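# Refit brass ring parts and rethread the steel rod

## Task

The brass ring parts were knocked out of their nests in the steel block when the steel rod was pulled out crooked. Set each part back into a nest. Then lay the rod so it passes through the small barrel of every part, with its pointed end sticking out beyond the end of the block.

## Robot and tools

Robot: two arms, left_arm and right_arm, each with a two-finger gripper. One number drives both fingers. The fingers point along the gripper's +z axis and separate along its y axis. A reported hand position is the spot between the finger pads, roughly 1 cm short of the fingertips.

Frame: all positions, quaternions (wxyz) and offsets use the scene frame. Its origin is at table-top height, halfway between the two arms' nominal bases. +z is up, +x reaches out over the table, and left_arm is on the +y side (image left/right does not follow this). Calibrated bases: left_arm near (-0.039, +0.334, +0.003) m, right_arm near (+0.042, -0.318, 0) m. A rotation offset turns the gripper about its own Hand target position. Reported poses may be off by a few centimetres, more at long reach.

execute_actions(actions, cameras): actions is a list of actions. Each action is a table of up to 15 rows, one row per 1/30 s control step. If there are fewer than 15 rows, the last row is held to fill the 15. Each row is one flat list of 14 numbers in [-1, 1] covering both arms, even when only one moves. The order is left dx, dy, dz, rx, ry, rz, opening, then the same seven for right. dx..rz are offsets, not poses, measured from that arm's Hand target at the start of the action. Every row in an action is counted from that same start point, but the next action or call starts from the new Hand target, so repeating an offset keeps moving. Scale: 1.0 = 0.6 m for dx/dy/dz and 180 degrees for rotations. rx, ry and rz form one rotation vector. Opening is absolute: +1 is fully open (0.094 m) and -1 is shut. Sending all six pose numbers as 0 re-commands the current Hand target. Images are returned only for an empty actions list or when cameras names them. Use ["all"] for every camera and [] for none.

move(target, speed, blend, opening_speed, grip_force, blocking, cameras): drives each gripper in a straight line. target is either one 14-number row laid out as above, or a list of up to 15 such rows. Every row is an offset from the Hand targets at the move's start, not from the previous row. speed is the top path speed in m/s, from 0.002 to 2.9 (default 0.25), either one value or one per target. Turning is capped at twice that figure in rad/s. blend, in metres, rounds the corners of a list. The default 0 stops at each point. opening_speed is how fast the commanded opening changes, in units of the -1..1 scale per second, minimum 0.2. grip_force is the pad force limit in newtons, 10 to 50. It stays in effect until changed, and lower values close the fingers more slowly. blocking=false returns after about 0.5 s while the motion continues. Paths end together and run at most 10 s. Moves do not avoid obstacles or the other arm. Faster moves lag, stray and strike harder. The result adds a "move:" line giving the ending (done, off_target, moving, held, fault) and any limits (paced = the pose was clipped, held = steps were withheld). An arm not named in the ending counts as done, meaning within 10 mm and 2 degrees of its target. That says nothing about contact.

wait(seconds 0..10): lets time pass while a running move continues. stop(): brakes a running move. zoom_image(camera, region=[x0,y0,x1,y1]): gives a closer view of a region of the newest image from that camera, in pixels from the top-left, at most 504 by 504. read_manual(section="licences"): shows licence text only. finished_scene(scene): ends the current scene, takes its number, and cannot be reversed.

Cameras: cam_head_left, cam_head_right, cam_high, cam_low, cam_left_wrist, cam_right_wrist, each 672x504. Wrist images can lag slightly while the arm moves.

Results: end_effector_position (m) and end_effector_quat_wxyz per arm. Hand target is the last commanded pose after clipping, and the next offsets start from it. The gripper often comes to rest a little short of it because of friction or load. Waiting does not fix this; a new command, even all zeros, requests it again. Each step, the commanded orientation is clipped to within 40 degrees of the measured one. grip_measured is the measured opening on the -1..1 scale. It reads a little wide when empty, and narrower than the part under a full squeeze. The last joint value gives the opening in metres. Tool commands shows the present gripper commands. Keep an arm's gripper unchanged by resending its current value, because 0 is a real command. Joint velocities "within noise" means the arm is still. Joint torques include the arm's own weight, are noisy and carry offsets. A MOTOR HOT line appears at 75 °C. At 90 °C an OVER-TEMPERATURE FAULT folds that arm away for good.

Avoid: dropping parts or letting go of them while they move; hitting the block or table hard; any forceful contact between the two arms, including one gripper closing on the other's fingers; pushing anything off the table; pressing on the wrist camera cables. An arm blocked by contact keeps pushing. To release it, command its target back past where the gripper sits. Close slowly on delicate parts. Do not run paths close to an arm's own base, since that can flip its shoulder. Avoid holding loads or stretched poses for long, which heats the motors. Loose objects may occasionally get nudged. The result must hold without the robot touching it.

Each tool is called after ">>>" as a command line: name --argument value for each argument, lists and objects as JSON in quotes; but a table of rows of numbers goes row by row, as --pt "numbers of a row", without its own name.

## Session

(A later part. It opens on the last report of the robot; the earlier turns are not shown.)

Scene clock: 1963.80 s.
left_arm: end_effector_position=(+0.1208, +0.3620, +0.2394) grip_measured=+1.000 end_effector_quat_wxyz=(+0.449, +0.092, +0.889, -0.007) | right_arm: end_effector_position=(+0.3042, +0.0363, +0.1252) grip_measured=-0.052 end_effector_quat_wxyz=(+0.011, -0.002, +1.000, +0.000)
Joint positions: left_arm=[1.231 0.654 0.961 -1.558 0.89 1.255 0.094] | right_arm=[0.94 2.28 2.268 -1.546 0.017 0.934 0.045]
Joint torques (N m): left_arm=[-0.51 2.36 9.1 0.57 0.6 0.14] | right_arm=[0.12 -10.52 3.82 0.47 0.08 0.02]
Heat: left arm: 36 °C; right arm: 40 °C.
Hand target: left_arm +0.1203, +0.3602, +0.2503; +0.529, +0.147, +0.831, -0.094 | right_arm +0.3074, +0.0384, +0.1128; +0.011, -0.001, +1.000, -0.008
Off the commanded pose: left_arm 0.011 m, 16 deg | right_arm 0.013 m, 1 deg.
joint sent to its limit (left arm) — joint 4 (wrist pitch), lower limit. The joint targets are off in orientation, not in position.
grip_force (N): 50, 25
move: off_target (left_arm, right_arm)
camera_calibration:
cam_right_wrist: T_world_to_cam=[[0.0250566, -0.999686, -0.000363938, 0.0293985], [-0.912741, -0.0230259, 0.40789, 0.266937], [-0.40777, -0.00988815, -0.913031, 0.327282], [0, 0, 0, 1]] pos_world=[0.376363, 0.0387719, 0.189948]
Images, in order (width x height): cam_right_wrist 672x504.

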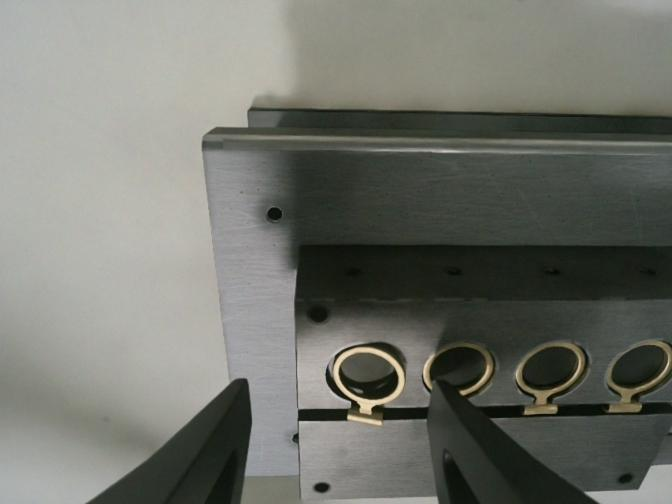

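>>> move --target '[0,0,0,0,0,0,1,0.002,0.0027,-0.0105,0,0,0,-0.05]' --speed 0.03 --cameras '["cam_right_wrist"]'

>>> zoom_image --camera "cam_right_wrist" --region '[220, 330, 460, 500]'

Scene clock: 1973.27 s.
left_arm: end_effector_position=(+0.1208, +0.3620, +0.2394) grip_measured=+1.000 end_effector_quat_wxyz=(+0.449, +0.092, +0.889, -0.007) | right_arm: end_effector_position=(+0.3055, +0.0381, +0.1210) grip_measured=-0.052 end_effector_quat_wxyz=(+0.012, -0.002, +1.000, +0.002)
Joint positions: left_arm=[1.231 0.654 0.961 -1.558 0.89 1.255 0.094] | right_arm=[0.94 2.28 2.25 -1.524 0.017 0.934 0.045]
Joint torques (N m): left_arm=[-0.51 2.39 9.11 0.57 0.6 0.15] | right_arm=[0.12 -10.19 3.84 0.48 0.08 0.02]
Heat: left arm: 36 °C; right arm: 39 °C.
Hand target: left_arm +0.1203, +0.3602, +0.2503; +0.529, +0.147, +0.831, -0.094 | right_arm +0.3086, +0.0400, +0.1065; +0.011, -0.001, +1.000, -0.008
Off the commanded pose: left_arm 0.011 m, 16 deg | right_arm 0.015 m, 1 deg.
joint sent to its limit (left arm) — joint 4 (wrist pitch), lower limit. The joint targets are off in orientation, not in position.
grip_force (N): 50, 25
move: off_target (left_arm, right_arm)
camera_calibration:
cam_right_wrist: T_world_to_cam=[[0.0250534, -0.999677, -0.00422794, 0.0315909], [-0.913955, -0.0246183, 0.405069, 0.270655], [-0.405042, -0.00628422, -0.914276, 0.323153], [0, 0, 0, 1]] pos_world=[0.377465, 0.0402745, 0.185951]
Images, in order (width x height): cam_right_wrist 672x504.

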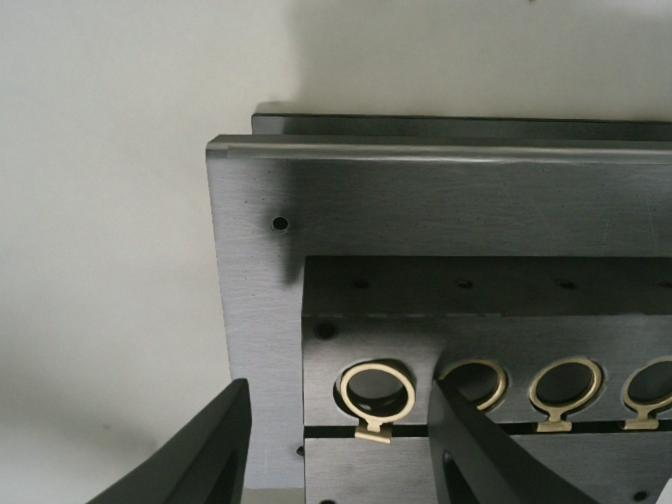

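Scaled by 2.100.

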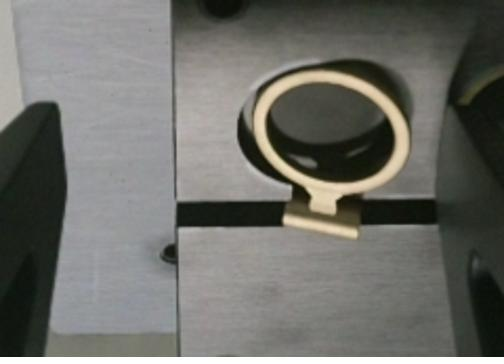

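>>> move --pt "0 0 0 0 0 0 1 0.0 0.0 -0.0035 0 0 0 -0.05" --pt "0 0 0 0 0 0 1 0.0 0.0 -0.0035 0 0 0 -0.14" --speed 0.03 --opening_speed 0.2 --cameras '["cam_right_wrist"]'

>>> zoom_image --camera "cam_right_wrist" --region '[220, 330, 460, 500]'

Scene clock: 1978.87 s.
left_arm: end_effector_position=(+0.1208, +0.3620, +0.2394) grip_measured=+1.000 end_effector_quat_wxyz=(+0.449, +0.092, +0.889, -0.007) | right_arm: end_effector_position=(+0.3058, +0.0374, +0.1190) grip_measured=-0.138 end_effector_quat_wxyz=(+0.013, -0.002, +1.000, +0.000)
Joint positions: left_arm=[1.231 0.654 0.961 -1.558 0.89 1.255 0.094] | right_arm=[0.94 2.28 2.242 -1.519 0.021 0.934 0.04]
Joint torques (N m): left_arm=[-0.51 2.35 9.11 0.58 0.58 0.16] | right_arm=[0.12 -10.36 3.58 0.53 0.05 0.03]
Heat: left arm: 36 °C; right arm: 39 °C.
Hand target: left_arm +0.1203, +0.3602, +0.2503; +0.529, +0.147, +0.831, -0.094 | right_arm +0.3086, +0.0400, +0.1044; +0.011, -0.001, +1.000, -0.008
Off the commanded pose: left_arm 0.011 m, 16 deg | right_arm 0.015 m, 1 deg.
joint sent to its limit (left arm) — joint 4 (wrist pitch), lower limit. The joint targets are off in orientation, not in position.
grip_force (N): 50, 25
move: off_target (left_arm, right_arm); target 2's new opening was sent with right_arm's hand 0.015 m and 1 deg from that target
camera_calibration:
cam_right_wrist: T_world_to_cam=[[0.0250369, -0.999687, 0.000179141, 0.0304705], [-0.914305, -0.0228261, 0.404383, 0.271787], [-0.404252, -0.0102883, -0.91459, 0.321414], [0, 0, 0, 1]] pos_world=[0.377666, 0.0399716, 0.18405]
Images, in order (width x height): cam_right_wrist 672x504.

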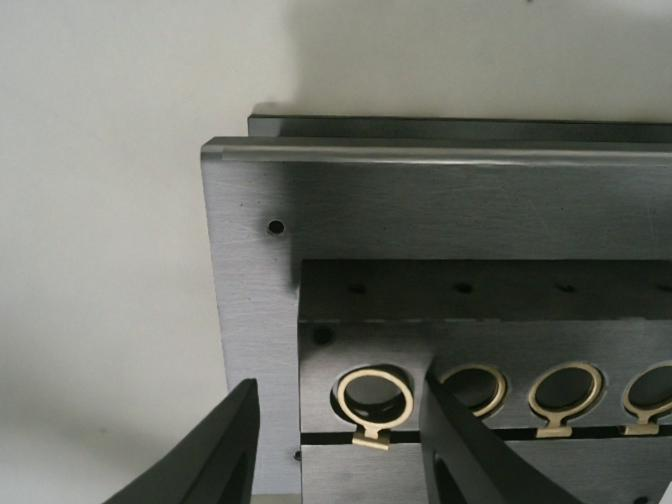

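Scaled by 2.100.

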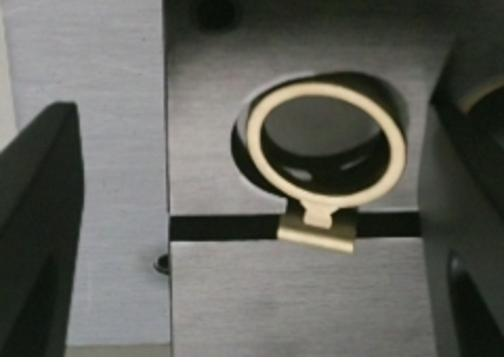

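>>> move --target '[0,0,0,0,0,0,1,0.0,0.0,0,0,0,0,-0.26]' --speed 0.03 --opening_speed 0.2 --cameras '["cam_right_wrist"]'

>>> zoom_image --camera "cam_right_wrist" --region '[220, 330, 460, 500]'

Scene clock: 1986.83 s.
left_arm: end_effector_position=(+0.1208, +0.3620, +0.2394) grip_measured=+1.000 end_effector_quat_wxyz=(+0.449, +0.092, +0.889, -0.007) | right_arm: end_effector_position=(+0.3062, +0.0371, +0.1191) grip_measured=-0.258 end_effector_quat_wxyz=(+0.014, -0.002, +1.000, -0.001)
Joint positions: left_arm=[1.231 0.654 0.961 -1.558 0.89 1.255 0.094] | right_arm=[0.94 2.28 2.242 -1.519 0.023 0.934 0.035]
Joint torques (N m): left_arm=[-0.58 2.33 9.13 0.56 0.59 0.14] | right_arm=[0.12 -10.36 3.58 0.53 0.03 0.02]
Heat: left arm: 36 °C; right arm: 39 °C.
Hand target: left_arm +0.1203, +0.3602, +0.2503; +0.529, +0.147, +0.831, -0.094 | right_arm +0.3086, +0.0400, +0.1044; +0.011, -0.001, +1.000, -0.008
Off the commanded pose: left_arm 0.011 m, 16 deg | right_arm 0.015 m, 1 deg.
joint sent to its limit (left arm) — joint 4 (wrist pitch), lower limit. The joint targets are off in orientation, not in position.
grip_force (N): 50, 25
move: off_target (left_arm, right_arm)
camera_calibration:
cam_right_wrist: T_world_to_cam=[[0.0250044, -0.999686, 0.00188769, 0.0299596], [-0.915193, -0.0221312, 0.402408, 0.272689], [-0.402239, -0.0117896, -0.915459, 0.321085], [0, 0, 0, 1]] pos_world=[0.377967, 0.0397705, 0.184151]
Images, in order (width x height): cam_right_wrist 672x504.

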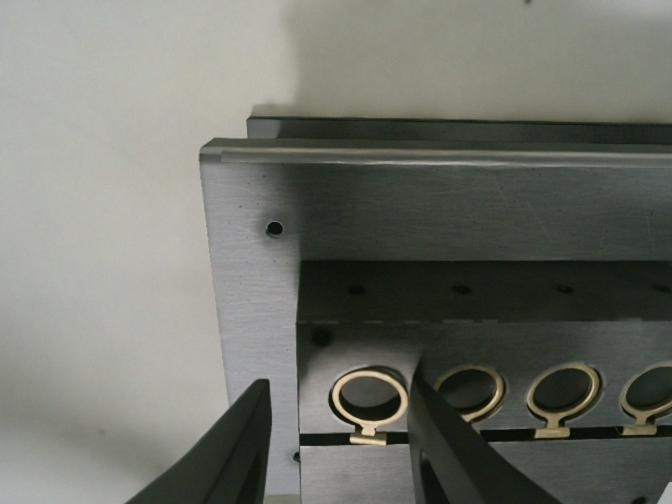

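Scaled by 2.100.

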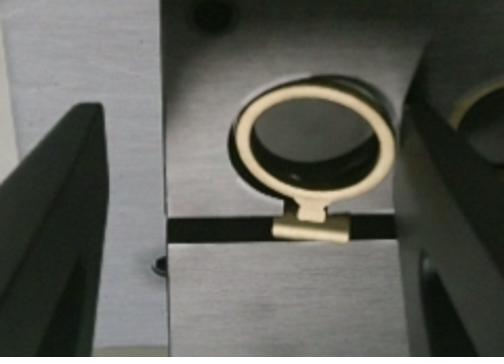

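>>> move --pt "0 0 0 0 0 0 1 0 0 0.0 0 0 0 -0.05" --pt "0 0 0 0 0 0 1 0 0.0 0.1 0 0 0 -0.05" --speed '[0.05, 0.1]' --opening_speed 0.4 --cameras '["cam_right_wrist"]'

>>> zoom_image --camera "cam_right_wrist" --region '[290, 270, 630, 420]'

Scene clock: 1994.40 s.
left_arm: end_effector_position=(+0.1208, +0.3620, +0.2394) grip_measured=+1.000 end_effector_quat_wxyz=(+0.449, +0.092, +0.889, -0.007) | right_arm: end_effector_position=(+0.3085, +0.0405, +0.1294) grip_measured=-0.052 end_effector_quat_wxyz=(+0.019, -0.002, +1.000, +0.007)
Joint positions: left_arm=[1.231 0.654 0.961 -1.558 0.89 1.255 0.094] | right_arm=[0.94 2.289 2.299 -1.546 0.023 0.934 0.045]
Joint torques (N m): left_arm=[-0.5 2.37 9.11 0.57 0.59 0.14] | right_arm=[0.1 -17.35 6.69 0.15 0.04 0]
Heat: left arm: 36 °C; right arm: 39 °C.
Hand target: left_arm +0.1203, +0.3602, +0.2503; +0.529, +0.147, +0.831, -0.094 | right_arm +0.3086, +0.0400, +0.1643; +0.011, -0.001, +1.000, -0.008
Off the commanded pose: left_arm 0.011 m, 16 deg | right_arm 0.035 m, 2 deg.
joint sent to its limit (left arm) — joint 4 (wrist pitch), lower limit. The joint targets are off in orientation, not in position.
joint sent to its limit (right arm) — joint 4 (wrist pitch), lower limit. The joint targets are off in orientation, not in position.
grip_force (N): 50, 25
move: off_target (left_arm, right_arm)
camera_calibration:
cam_right_wrist: T_world_to_cam=[[0.0250726, -0.999579, -0.0146176, 0.0354024], [-0.919686, -0.0287953, 0.391597, 0.273798], [-0.391853, 0.00362523, -0.920021, 0.328321], [0, 0, 0, 1]] pos_world=[0.379574, 0.0420814, 0.195361]
Images, in order (width x height): cam_right_wrist 672x504.

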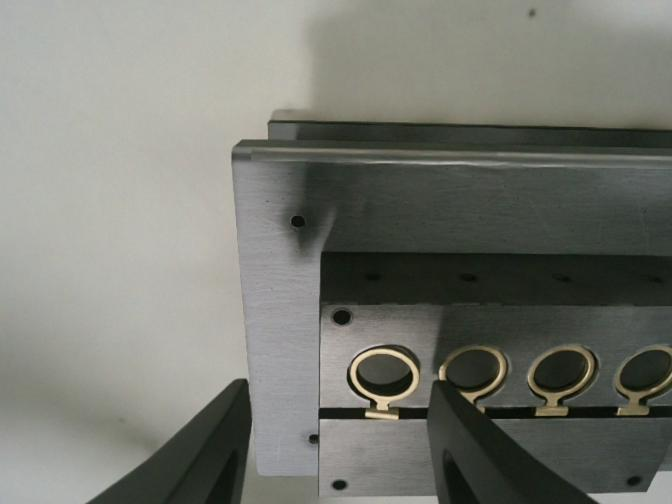

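Scaled by 1.482.

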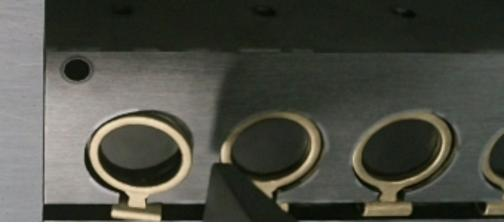

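>>> move --target '[0,0,0,0,0,0,1,-0.01,-0.015,0.07,0,0,0,-0.05]' --speed 0.1 --cameras '["cam_right_wrist"]'

>>> zoom_image --camera "cam_right_wrist" --region '[320, 280, 660, 430]'

Scene clock: 1998.50 s.
left_arm: end_effector_position=(+0.1208, +0.3620, +0.2394) grip_measured=+1.000 end_effector_quat_wxyz=(+0.449, +0.092, +0.889, -0.007) | right_arm: end_effector_position=(+0.3054, +0.0362, +0.1854) grip_measured=-0.052 end_effector_quat_wxyz=(+0.058, -0.001, +0.997, +0.060)
Joint positions: left_arm=[1.231 0.654 0.961 -1.558 0.89 1.255 0.094] | right_arm=[0.94 2.157 2.299 -1.547 0.023 0.934 0.045]
Joint torques (N m): left_arm=[-0.47 2.36 9.13 0.56 0.58 0.16] | right_arm=[0.03 -14.63 5.3 0.39 0.04 -0.04]
Heat: left arm: 36 °C; right arm: 41 °C.
Hand target: left_arm +0.1203, +0.3602, +0.2503; +0.529, +0.147, +0.831, -0.094 | right_arm +0.3026, +0.0310, +0.2064; +0.011, -0.001, +1.000, -0.008
Off the commanded pose: left_arm 0.011 m, 16 deg | right_arm 0.022 m, 10 deg.
joint sent to its limit (left arm) — joint 4 (wrist pitch), lower limit. The joint targets are off in orientation, not in position.
joint sent to its limit (right arm) — joint 4 (wrist pitch), lower limit. The joint targets are off in orientation, not in position.
grip_force (N): 50, 25
move: off_target (left_arm, right_arm)
camera_calibration:
cam_right_wrist: T_world_to_cam=[[0.030144, -0.992588, -0.117727, 0.0492242], [-0.947048, -0.0660305, 0.314229, 0.272808], [-0.319674, 0.102021, -0.942019, 0.357061], [0, 0, 0, 1]] pos_world=[0.371021, 0.0304452, 0.25643]
Images, in order (width x height): cam_right_wrist 672x504.

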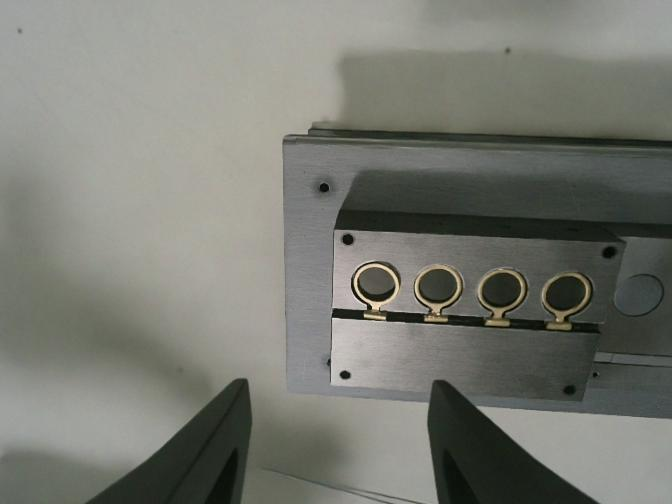

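Scaled by 1.482.

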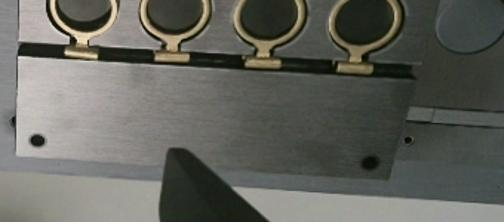

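>>> zoom_image --camera "cam_right_wrist" --region '[330, 240, 470, 340]'

>>> zoom_image --camera "cam_right_wrist" --region '[460, 240, 672, 400]'

Scaled by 3.600.

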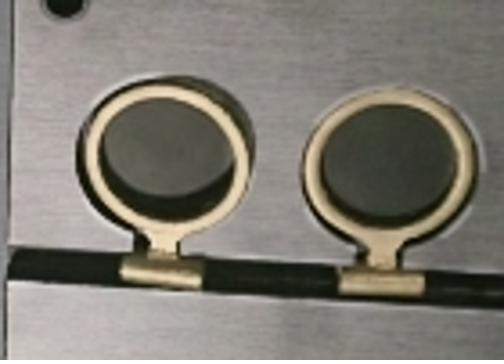

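Scaled by 2.377.

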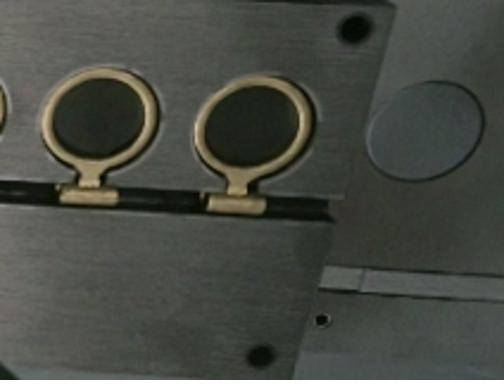

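>>> move --target '[0,0,0,0,0,0,1,0.015,0.0015,-0.135,0,0,0,-1]' --speed 0.1 --cameras '["cam_right_wrist"]'

>>> zoom_image --camera "cam_right_wrist" --region '[260, 300, 460, 460]'

Scene clock: 2028.27 s.
left_arm: end_effector_position=(+0.1208, +0.3620, +0.2394) grip_measured=+1.000 end_effector_quat_wxyz=(+0.449, +0.092, +0.889, -0.007) | right_arm: end_effector_position=(+0.3117, +0.0371, +0.1372) grip_measured=-0.966 end_effector_quat_wxyz=(+0.024, -0.001, +1.000, +0.013)
Joint positions: left_arm=[1.231 0.654 0.961 -1.558 0.89 1.255 0.094] | right_arm=[0.93 2.271 2.299 -1.548 0.023 0.925 0.002]
Joint torques (N m): left_arm=[-0.5 2.3 9.1 0.56 0.59 0.13] | right_arm=[-0.44 -10.21 4.41 0.2 0.03 -0.06]
Heat: left arm: 36 °C; right arm: 42 °C.
Hand target: left_arm +0.1203, +0.3602, +0.2503; +0.529, +0.147, +0.831, -0.094 | right_arm +0.3115, +0.0319, +0.1253; +0.011, +0.000, +1.000, -0.008
Off the commanded pose: left_arm 0.011 m, 16 deg | right_arm 0.013 m, 3 deg.
joint sent to its limit (left arm) — joint 4 (wrist pitch), lower limit. The joint targets are off in orientation, not in position.
joint sent to its limit (right arm) — joint 4 (wrist pitch), lower limit. The joint targets still meet the commanded pose.
grip_force (N): 50, 25
move: off_target (left_arm, right_arm)
camera_calibration:
cam_right_wrist: T_world_to_cam=[[0.0233849, -0.999367, -0.0268214, 0.0341974], [-0.923522, -0.0318683, 0.382218, 0.276139], [-0.382831, 0.0158321, -0.923683, 0.333986], [0, 0, 0, 1]] pos_world=[0.382081, 0.0376882, 0.203869]
Images, in order (width x height): cam_right_wrist 672x504.

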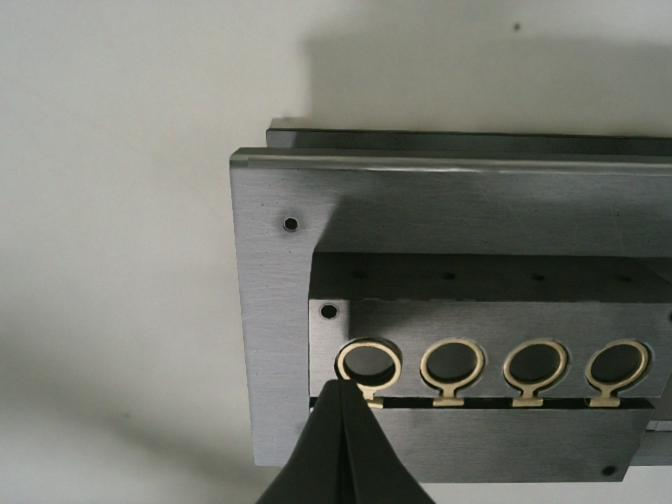

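Scaled by 2.520.

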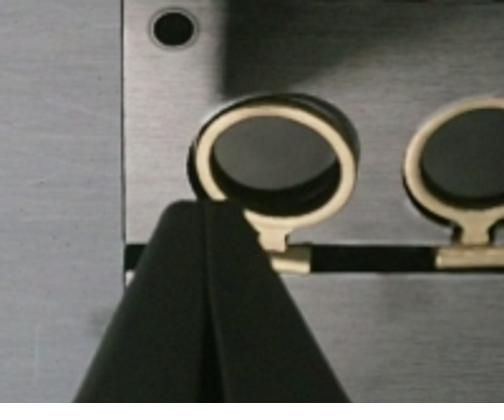

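>>> move --target '[0,0,0,0,0,0,1,0.0,-0.0075,-0.02,0,0,0,-1]' --speed 0.05 --cameras '["cam_right_wrist"]'

>>> zoom_image --camera "cam_right_wrist" --region '[260, 300, 460, 460]'

Scene clock: 2037.53 s.
left_arm: end_effector_position=(+0.1208, +0.3620, +0.2394) grip_measured=+1.000 end_effector_quat_wxyz=(+0.449, +0.092, +0.889, -0.007) | right_arm: end_effector_position=(+0.3079, +0.0273, +0.1179) grip_measured=-0.967 end_effector_quat_wxyz=(+0.007, -0.001, +1.000, -0.010)
Joint positions: left_arm=[1.231 0.654 0.961 -1.558 0.89 1.255 0.094] | right_arm=[0.923 2.271 2.222 -1.529 0.023 0.919 0.002]
Joint torques (N m): left_arm=[-0.51 2.33 9.13 0.57 0.58 0.13] | right_arm=[-0.43 -12.41 3.07 0.5 0.03 -0.05]
Heat: left arm: 36 °C; right arm: 41 °C.
Hand target: left_arm +0.1203, +0.3602, +0.2503; +0.529, +0.147, +0.831, -0.094 | right_arm +0.3116, +0.0274, +0.1133; +0.011, -0.001, +1.000, -0.009
Off the commanded pose: left_arm 0.011 m, 16 deg | right_arm 0.006 m, 1 deg.
joint sent to its limit (left arm) — joint 4 (wrist pitch), lower limit. The joint targets are off in orientation, not in position.
grip_force (N): 50, 25
move: off_target (left_arm)
camera_calibration:
cam_right_wrist: T_world_to_cam=[[0.0228405, -0.999562, 0.0188265, 0.0187251], [-0.909593, -0.0129627, 0.415297, 0.270952], [-0.414871, -0.0266101, -0.909491, 0.324268], [0, 0, 0, 1]] pos_world=[0.380558, 0.0308579, 0.182041]
Images, in order (width x height): cam_right_wrist 672x504.

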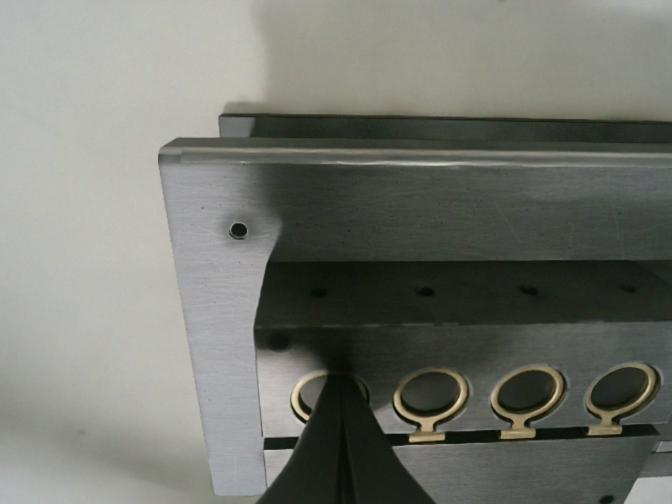

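Scaled by 2.520.

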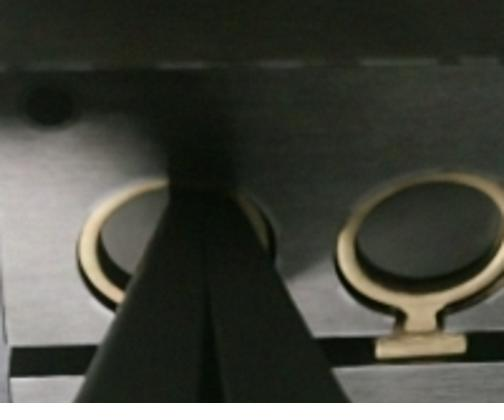

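>>> move --target '[0,0,0,0,0,0,1,-0.005,0.0,0.13,0,0,0,-1]' --speed 0.1 --cameras '["cam_right_wrist"]'

>>> zoom_image --camera "cam_right_wrist" --region '[310, 240, 470, 360]'

Scene clock: 2043.03 s.
left_arm: end_effector_position=(+0.1208, +0.3620, +0.2394) grip_measured=+1.000 end_effector_quat_wxyz=(+0.449, +0.092, +0.889, -0.007) | right_arm: end_effector_position=(+0.3103, +0.0304, +0.1692) grip_measured=-0.967 end_effector_quat_wxyz=(+0.045, +0.000, +0.998, +0.041)
Joint positions: left_arm=[1.231 0.654 0.961 -1.558 0.89 1.255 0.094] | right_arm=[0.923 2.183 2.279 -1.547 0.023 0.919 0.002]
Joint torques (N m): left_arm=[-0.53 2.32 9.13 0.57 0.58 0.14] | right_arm=[0.09 -14.67 5.93 0.31 0.04 -0.04]
Heat: left arm: 36 °C; right arm: 41 °C.
Hand target: left_arm +0.1203, +0.3602, +0.2503; +0.529, +0.147, +0.831, -0.094 | right_arm +0.3086, +0.0273, +0.1914; +0.011, -0.001, +1.000, -0.008
Off the commanded pose: left_arm 0.011 m, 16 deg | right_arm 0.022 m, 7 deg.
joint sent to its limit (left arm) — joint 4 (wrist pitch), lower limit. The joint targets are off in orientation, not in position.
joint sent to its limit (right arm) — joint 4 (wrist pitch), lower limit. The joint targets are off in orientation, not in position.
grip_force (N): 50, 25
move: off_target (left_arm, right_arm)
camera_calibration:
cam_right_wrist: T_world_to_cam=[[0.0256116, -0.996405, -0.0807521, 0.0367344], [-0.938766, -0.0517375, 0.34065, 0.274638], [-0.343603, 0.0670827, -0.936716, 0.351648], [0, 0, 0, 1]] pos_world=[0.377707, 0.0272219, 0.238805]
Images, in order (width x height): cam_right_wrist 672x504.

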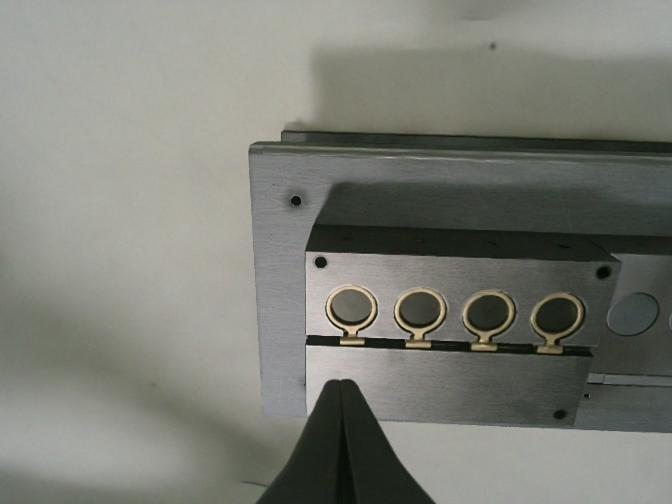

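Scaled by 3.150.

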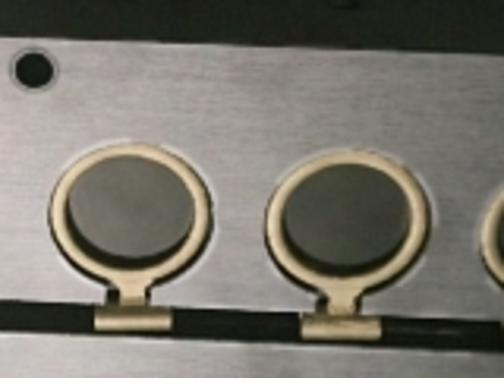

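>>> move --pt "0 0 0 0 0 0 1 -0.38 -0.14 0.0 -0.0007 0.0094 0.4443 -0.1" --pt "0 0 0 0 0 0 1 -0.4127 -0.1538 -0.1 -0.0007 0.0094 0.4443 -0.1" --speed '[0.2, 0.12]' --blend '[0.03, 0]' --cameras '["cam_right_wrist", "cam_head_left", "cam_head_right"]'

Scene clock: 2148.43 s.
left_arm: end_effector_position=(+0.1208, +0.3620, +0.2394) grip_measured=+1.000 end_effector_quat_wxyz=(+0.449, +0.092, +0.889, -0.007) | right_arm: end_effector_position=(+0.0622, -0.0679, +0.1264) grip_measured=-0.102 end_effector_quat_wxyz=(-0.016, -0.644, +0.765, -0.018)
Joint positions: left_arm=[1.231 0.654 0.961 -1.558 0.89 1.255 0.094] | right_arm=[1.491 1.536 1.273 -1.356 0.003 0.089 0.042]
Joint torques (N m): left_arm=[-0.53 2.36 9.06 0.57 0.59 0.15] | right_arm=[0.36 -8.54 3.79 0.4 -0.05 0.04]
Motor temperatures (°C): left_arm=[22 24 36 27 24 21 21] | right_arm=[26 53 33 22 24 24 21]
Heat: left arm: 36 °C; right arm: 53 °C.
Hand target: left_arm +0.1203, +0.3602, +0.2503; +0.529, +0.147, +0.831, -0.094 | right_arm +0.0609, -0.0648, +0.1314; +0.000, -0.643, +0.766, +0.000
Off the commanded pose: left_arm 0.011 m, 16 deg | right_arm 0.006 m, 3 deg.
joint sent to its limit (left arm) — joint 4 (wrist pitch), lower limit. The joint targets are off in orientation, not in position.
grip_force (N): 50, 25
move: off_target (left_arm, right_arm)
camera_calibration:
cam_right_wrist: T_world_to_cam=[[0.988705, -0.149774, 0.00555912, -0.0716658], [-0.134813, -0.872509, 0.469632, -0.0707264], [-0.0654884, -0.465077, -0.882845, 0.172619], [0, 0, 0, 1]] pos_world=[0.0726261, 0.0078382, 0.18601]
Images, in order (width x height): cam_head_left 672x504, cam_head_right 672x504, cam_right_wrist 672x504.

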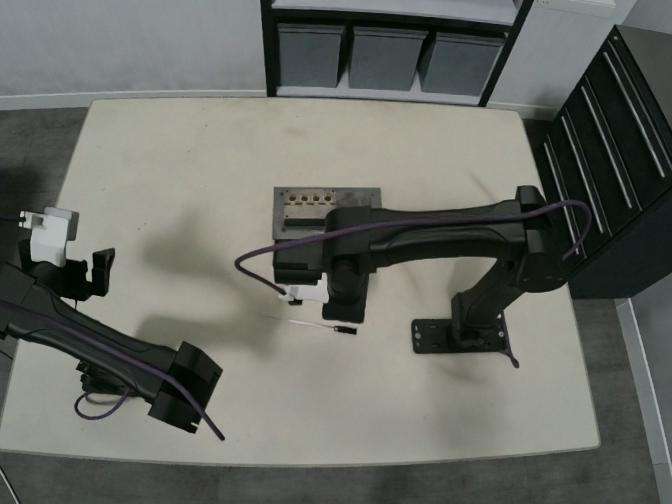

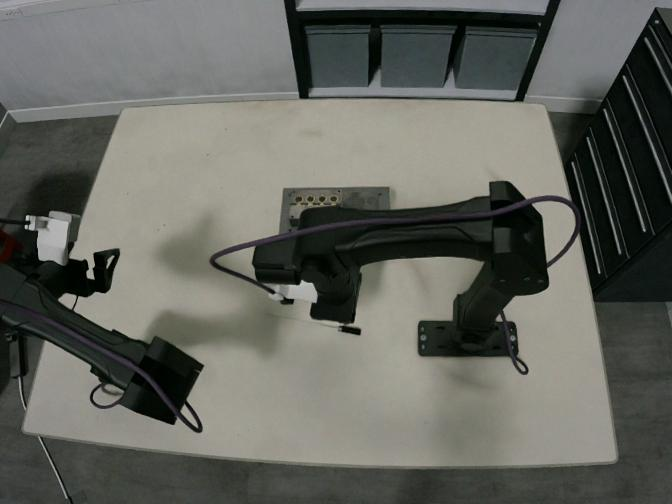

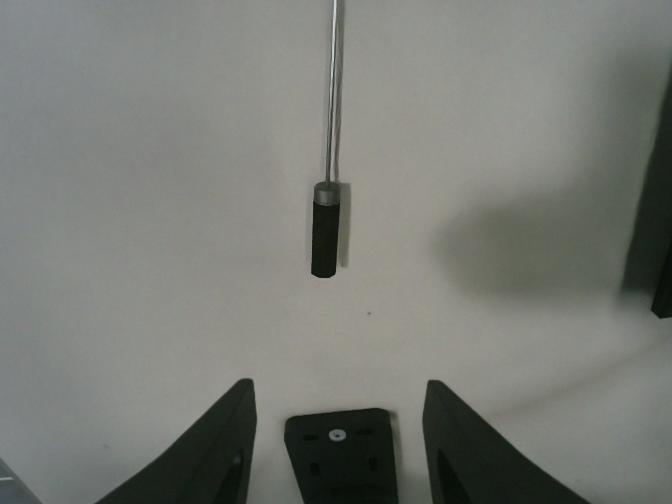

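>>> zoom_image --camera "cam_right_wrist" --region '[270, 0, 400, 300]'

Scaled by 1.680.

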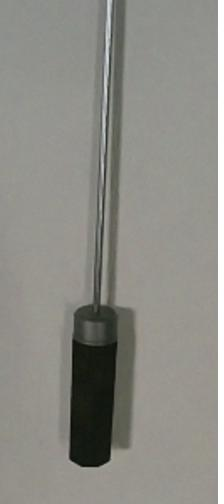

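>>> move --target '[0,0,0,0,0,0,1,-0.0092,-0.005,-0.135,0,0,-0.0111,-0.2]' --speed 0.12 --cameras '["cam_right_wrist"]'

>>> zoom_image --camera "cam_right_wrist" --region '[260, 160, 420, 420]'

Scene clock: 2169.03 s.
left_arm: end_effector_position=(+0.1208, +0.3620, +0.2394) grip_measured=+1.000 end_effector_quat_wxyz=(+0.449, +0.092, +0.889, -0.007) | right_arm: end_effector_position=(+0.0570, -0.0708, +0.0545) grip_measured=-0.198 end_effector_quat_wxyz=(-0.002, -0.630, +0.777, -0.004)
Joint positions: left_arm=[1.231 0.654 0.961 -1.558 0.89 1.255 0.094] | right_arm=[1.51 1.532 0.98 -1.027 0.003 0.146 0.038]
Joint torques (N m): left_arm=[-0.51 2.35 9.2 0.57 0.59 0.14] | right_arm=[0.47 -4.96 3.75 0.48 -0.05 0.03]
Motor temperatures (°C): left_arm=[22 24 36 27 24 21 21] | right_arm=[25 45 32 22 24 24 21]
Heat: left arm: 36 °C; right arm: 45 °C.
Hand target: left_arm +0.1203, +0.3602, +0.2503; +0.529, +0.147, +0.831, -0.094 | right_arm +0.0554, -0.0679, +0.0503; +0.000, -0.630, +0.777, +0.000
Off the commanded pose: left_arm 0.011 m, 16 deg | right_arm 0.005 m, 1 deg.
joint sent to its limit (left arm) — joint 4 (wrist pitch), lower limit. The joint targets are off in orientation, not in position.
grip_force (N): 50, 25
move: off_target (left_arm)
camera_calibration:
cam_right_wrist: T_world_to_cam=[[0.982525, -0.186098, 0.00335257, -0.0687164], [-0.169078, -0.884845, 0.434123, -0.0371048], [-0.0778229, -0.427104, -0.900847, 0.111887], [0, 0, 0, 1]] pos_world=[0.0699494, 0.0021674, 0.117132]
Images, in order (width x height): cam_right_wrist 672x504.

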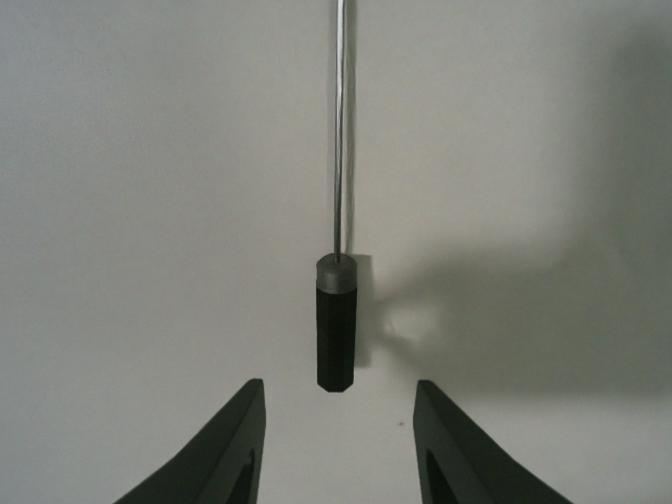

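Scaled by 1.938.

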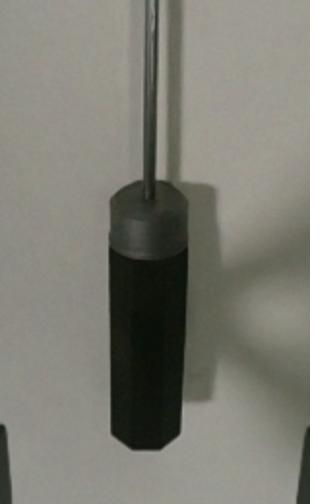

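>>> move --target '[0,0,0,0,0,0,1,-0.001,0.0,-0.05,0,0,0.003,-0.3]' --speed 0.06 --cameras '["cam_right_wrist"]'

>>> zoom_image --camera "cam_right_wrist" --region '[240, 280, 440, 500]'

Scene clock: 2183.40 s.
left_arm: end_effector_position=(+0.1208, +0.3620, +0.2394) grip_measured=+1.000 end_effector_quat_wxyz=(+0.449, +0.092, +0.889, -0.007) | right_arm: end_effector_position=(+0.0564, -0.0701, +0.0260) grip_measured=-0.298 end_effector_quat_wxyz=(+0.001, -0.631, +0.776, -0.002)
Joint positions: left_arm=[1.231 0.654 0.961 -1.558 0.89 1.255 0.094] | right_arm=[1.513 1.57 0.896 -0.899 0.003 0.146 0.033]
Joint torques (N m): left_arm=[-0.5 2.36 9.09 0.58 0.6 0.14] | right_arm=[0.44 -4.49 3.64 0.5 -0.05 -0.03]
Heat: left arm: 36 °C; right arm: 42 °C.
Hand target: left_arm +0.1203, +0.3602, +0.2503; +0.529, +0.147, +0.831, -0.094 | right_arm +0.0548, -0.0679, +0.0204; +0.000, -0.633, +0.774, +0.000
Off the commanded pose: left_arm 0.011 m, 16 deg | right_arm 0.006 m, 0 deg.
joint sent to its limit (left arm) — joint 4 (wrist pitch), lower limit. The joint targets are off in orientation, not in position.
grip_force (N): 50, 25
move: off_target (left_arm)
camera_calibration:
cam_right_wrist: T_world_to_cam=[[0.98301, -0.183533, 0.00246713, -0.0676597], [-0.166882, -0.888071, 0.428346, -0.0245517], [-0.0764246, -0.42148, -0.903611, 0.0868202], [0, 0, 0, 1]] pos_world=[0.0690481, 0.00237157, 0.0891352]
Images, in order (width x height): cam_right_wrist 672x504.

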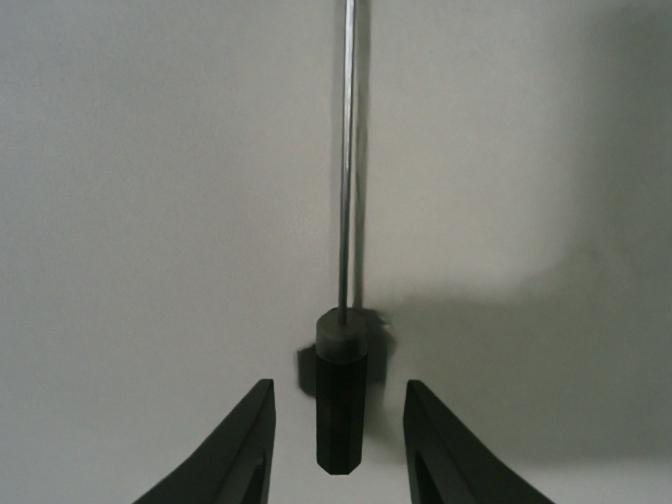

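Scaled by 2.291.

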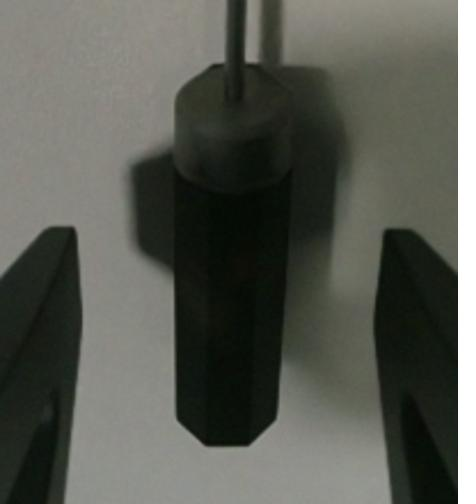

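>>> move --pt "0 0 0 0 0 0 1 0.0008 0.0 -0.0075 0 0 0.0 -0.3" --pt "0 0 0 0 0 0 1 0.0008 0.0 -0.0075 0 0 0.0 -0.6" --speed 0.04 --opening_speed 0.3 --cameras '["cam_right_wrist"]'

>>> zoom_image --camera "cam_right_wrist" --region '[240, 280, 440, 500]'

Scene clock: 2195.77 s.
left_arm: end_effector_position=(+0.1208, +0.3620, +0.2394) grip_measured=+1.000 end_effector_quat_wxyz=(+0.449, +0.092, +0.889, -0.007) | right_arm: end_effector_position=(+0.0564, -0.0696, +0.0219) grip_measured=-0.598 end_effector_quat_wxyz=(+0.001, -0.631, +0.776, -0.001)
Joint positions: left_arm=[1.231 0.654 0.961 -1.558 0.89 1.255 0.094] | right_arm=[1.513 1.578 0.886 -0.879 0.003 0.146 0.019]
Joint torques (N m): left_arm=[-0.5 2.33 9.13 0.57 0.57 0.15] | right_arm=[0.27 -4.45 3.55 0.51 -0.05 -0.06]
Motor temperatures (°C): left_arm=[22 24 36 27 24 21 21] | right_arm=[25 40 32 22 24 24 21]
Heat: left arm: 36 °C; right arm: 40 °C.
Hand target: left_arm +0.1203, +0.3602, +0.2503; +0.529, +0.147, +0.831, -0.094 | right_arm +0.0553, -0.0680, +0.0158; +0.000, -0.633, +0.774, +0.000
Off the commanded pose: left_arm 0.011 m, 16 deg | right_arm 0.006 m, 0 deg.
joint sent to its limit (left arm) — joint 4 (wrist pitch), lower limit. The joint targets are off in orientation, not in position.
grip_force (N): 50, 25
move: off_target (left_arm)
camera_calibration:
cam_right_wrist: T_world_to_cam=[[0.983019, -0.183489, 0.00226867, -0.0675598], [-0.166875, -0.888732, 0.426975, -0.0223218], [-0.0763291, -0.420103, -0.904261, 0.0833299], [0, 0, 0, 1]] pos_world=[0.0690481, 0.00277258, 0.0850361]
Images, in order (width x height): cam_right_wrist 672x504.

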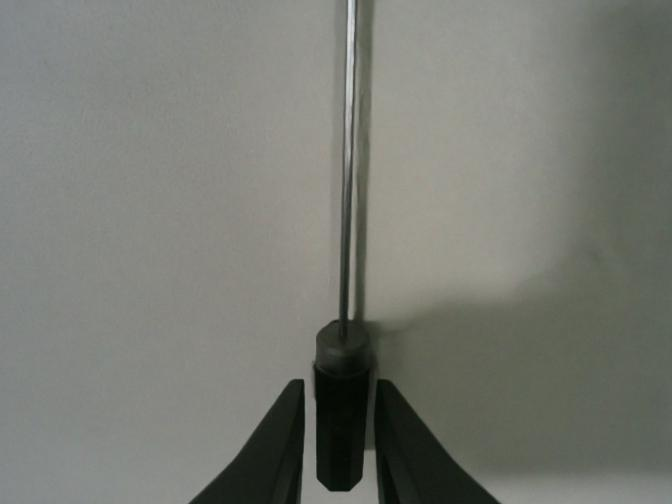

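Scaled by 2.291.

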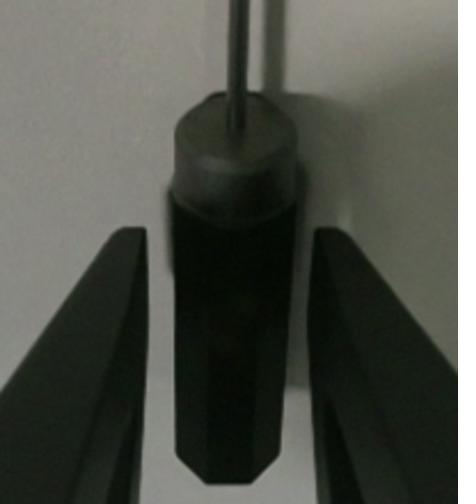

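>>> move --target '[0,0,0,0,0,0,1,0.0,0.0,0,0,0,0.0,-0.95]' --speed 0.04 --opening_speed 0.2 --grip_force '[50, 35]' --cameras '["cam_right_wrist"]'

>>> zoom_image --camera "cam_right_wrist" --region '[240, 280, 440, 500]'

Scene clock: 2203.33 s.
left_arm: end_effector_position=(+0.1208, +0.3620, +0.2394) grip_measured=+1.000 end_effector_quat_wxyz=(+0.449, +0.092, +0.889, -0.007) | right_arm: end_effector_position=(+0.0564, -0.0696, +0.0219) grip_measured=-0.738 end_effector_quat_wxyz=(+0.001, -0.631, +0.776, -0.001)
Joint positions: left_arm=[1.231 0.654 0.961 -1.558 0.89 1.255 0.094] | right_arm=[1.513 1.578 0.886 -0.879 0.003 0.146 0.012]
Joint torques (N m): left_arm=[-0.53 2.36 9.13 0.58 0.6 0.15] | right_arm=[0.25 -4.45 3.55 0.51 -0.05 -0.06]
Heat: left arm: 36 °C; right arm: 39 °C.
Hand target: left_arm +0.1203, +0.3602, +0.2503; +0.529, +0.147, +0.831, -0.094 | right_arm +0.0553, -0.0680, +0.0158; +0.000, -0.633, +0.774, +0.000
Off the commanded pose: left_arm 0.011 m, 16 deg | right_arm 0.006 m, 0 deg.
joint sent to its limit (left arm) — joint 4 (wrist pitch), lower limit. The joint targets are off in orientation, not in position.
grip_force (N): 50, 35
move: off_target (left_arm)
camera_calibration:
cam_right_wrist: T_world_to_cam=[[0.983019, -0.183489, 0.00226867, -0.0675598], [-0.166875, -0.888732, 0.426975, -0.0223218], [-0.0763291, -0.420103, -0.904261, 0.0833299], [0, 0, 0, 1]] pos_world=[0.0690481, 0.00277258, 0.0850361]
Images, in order (width x height): cam_right_wrist 672x504.

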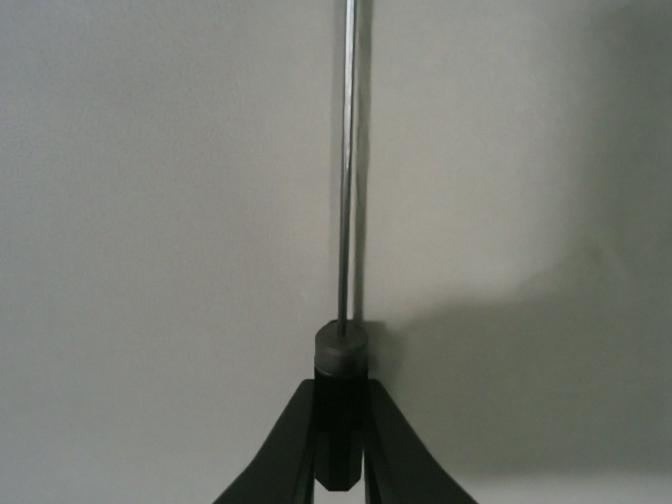

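Scaled by 2.291.

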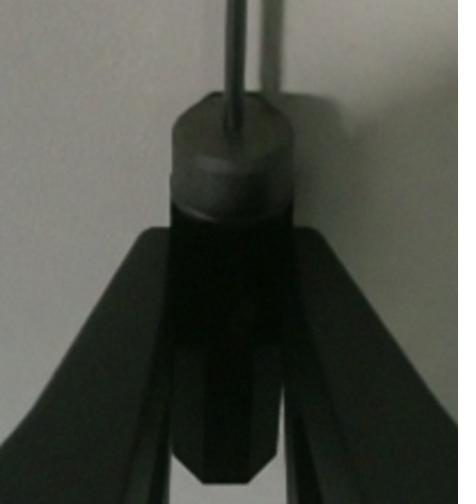

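>>> move --pt "0 0 0 0 0 0 1 0.0 0.0 0.05 0 0 0.0 -0.95" --pt "0 0 0 0 0 0 1 0.0 0.0 0.22 0 0 0.0 -0.95" --speed '[0.04, 0.1]' --blend '[0.005, 0]' --cameras '["cam_right_wrist", "cam_head_left", "cam_low"]'

>>> zoom_image --camera "cam_right_wrist" --region '[240, 280, 440, 500]'

Scene clock: 2212.47 s.
left_arm: end_effector_position=(+0.1208, +0.3620, +0.2394) grip_measured=+1.000 end_effector_quat_wxyz=(+0.449, +0.092, +0.889, -0.007) | right_arm: end_effector_position=(+0.0565, -0.0694, +0.1341) grip_measured=-0.738 end_effector_quat_wxyz=(-0.012, -0.631, +0.776, -0.016)
Joint positions: left_arm=[1.231 0.654 0.961 -1.558 0.89 1.255 0.094] | right_arm=[1.513 1.52 1.289 -1.379 0.003 0.146 0.012]
Joint torques (N m): left_arm=[-0.51 2.37 9.14 0.56 0.58 0.14] | right_arm=[0.27 -8.12 6.41 0.05 -0.05 -0.05]
Heat: left arm: 36 °C; right arm: 39 °C.
Hand target: left_arm +0.1203, +0.3602, +0.2503; +0.529, +0.147, +0.831, -0.094 | right_arm +0.0553, -0.0680, +0.1478; +0.000, -0.633, +0.774, +0.000
Off the commanded pose: left_arm 0.011 m, 16 deg | right_arm 0.014 m, 2 deg.
joint sent to its limit (left arm) — joint 4 (wrist pitch), lower limit. The joint targets are off in orientation, not in position.
grip_force (N): 50, 35
move: off_target (left_arm, right_arm)
camera_calibration:
cam_right_wrist: T_world_to_cam=[[0.983024, -0.183339, 0.00711154, -0.0684551], [-0.165871, -0.871458, 0.461571, -0.0735038], [-0.0784266, -0.454915, -0.887075, 0.180369], [0, 0, 0, 1]] pos_world=[0.0692466, 0.00544636, 0.194414]
Images, in order (width x height): cam_head_left 672x504, cam_low 672x504, cam_right_wrist 672x504.

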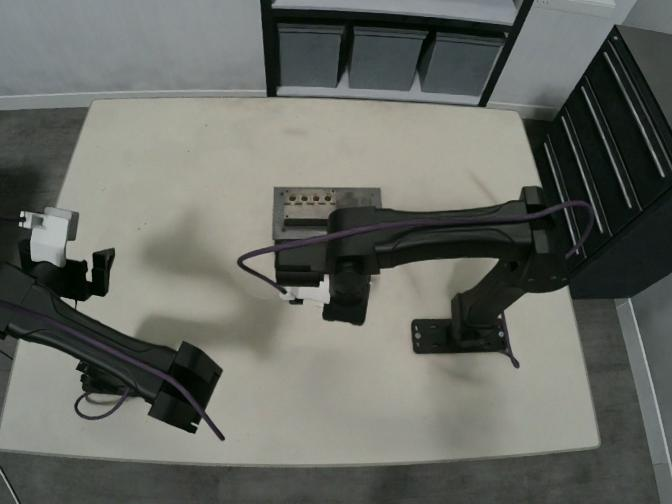

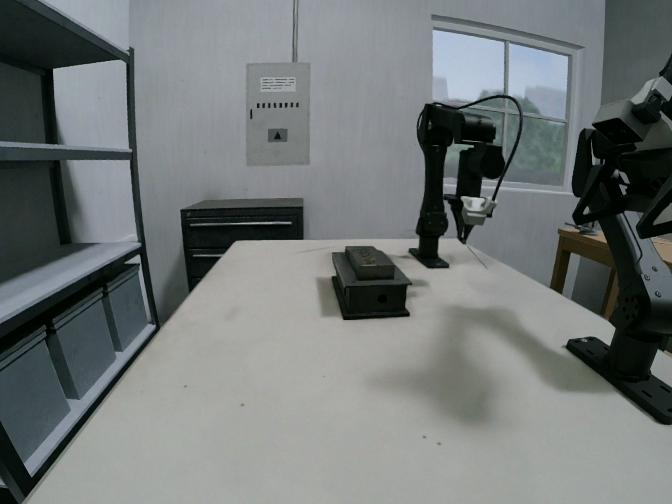

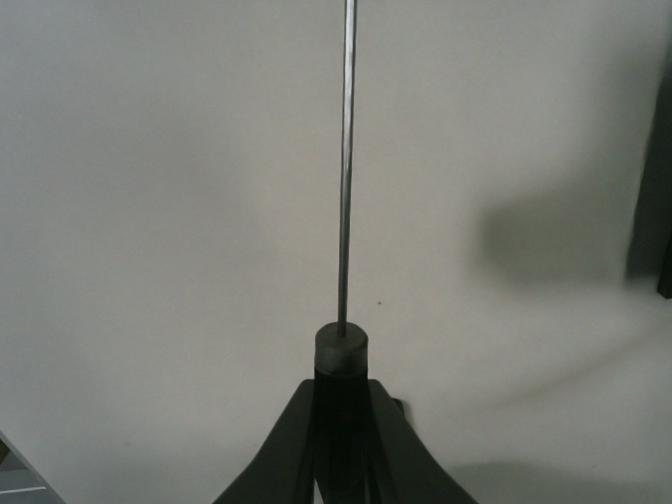

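Scaled by 2.291.

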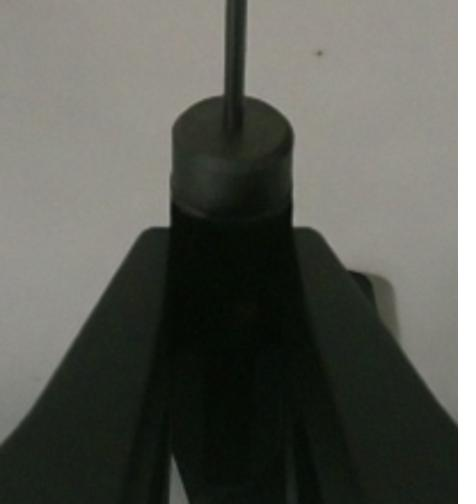

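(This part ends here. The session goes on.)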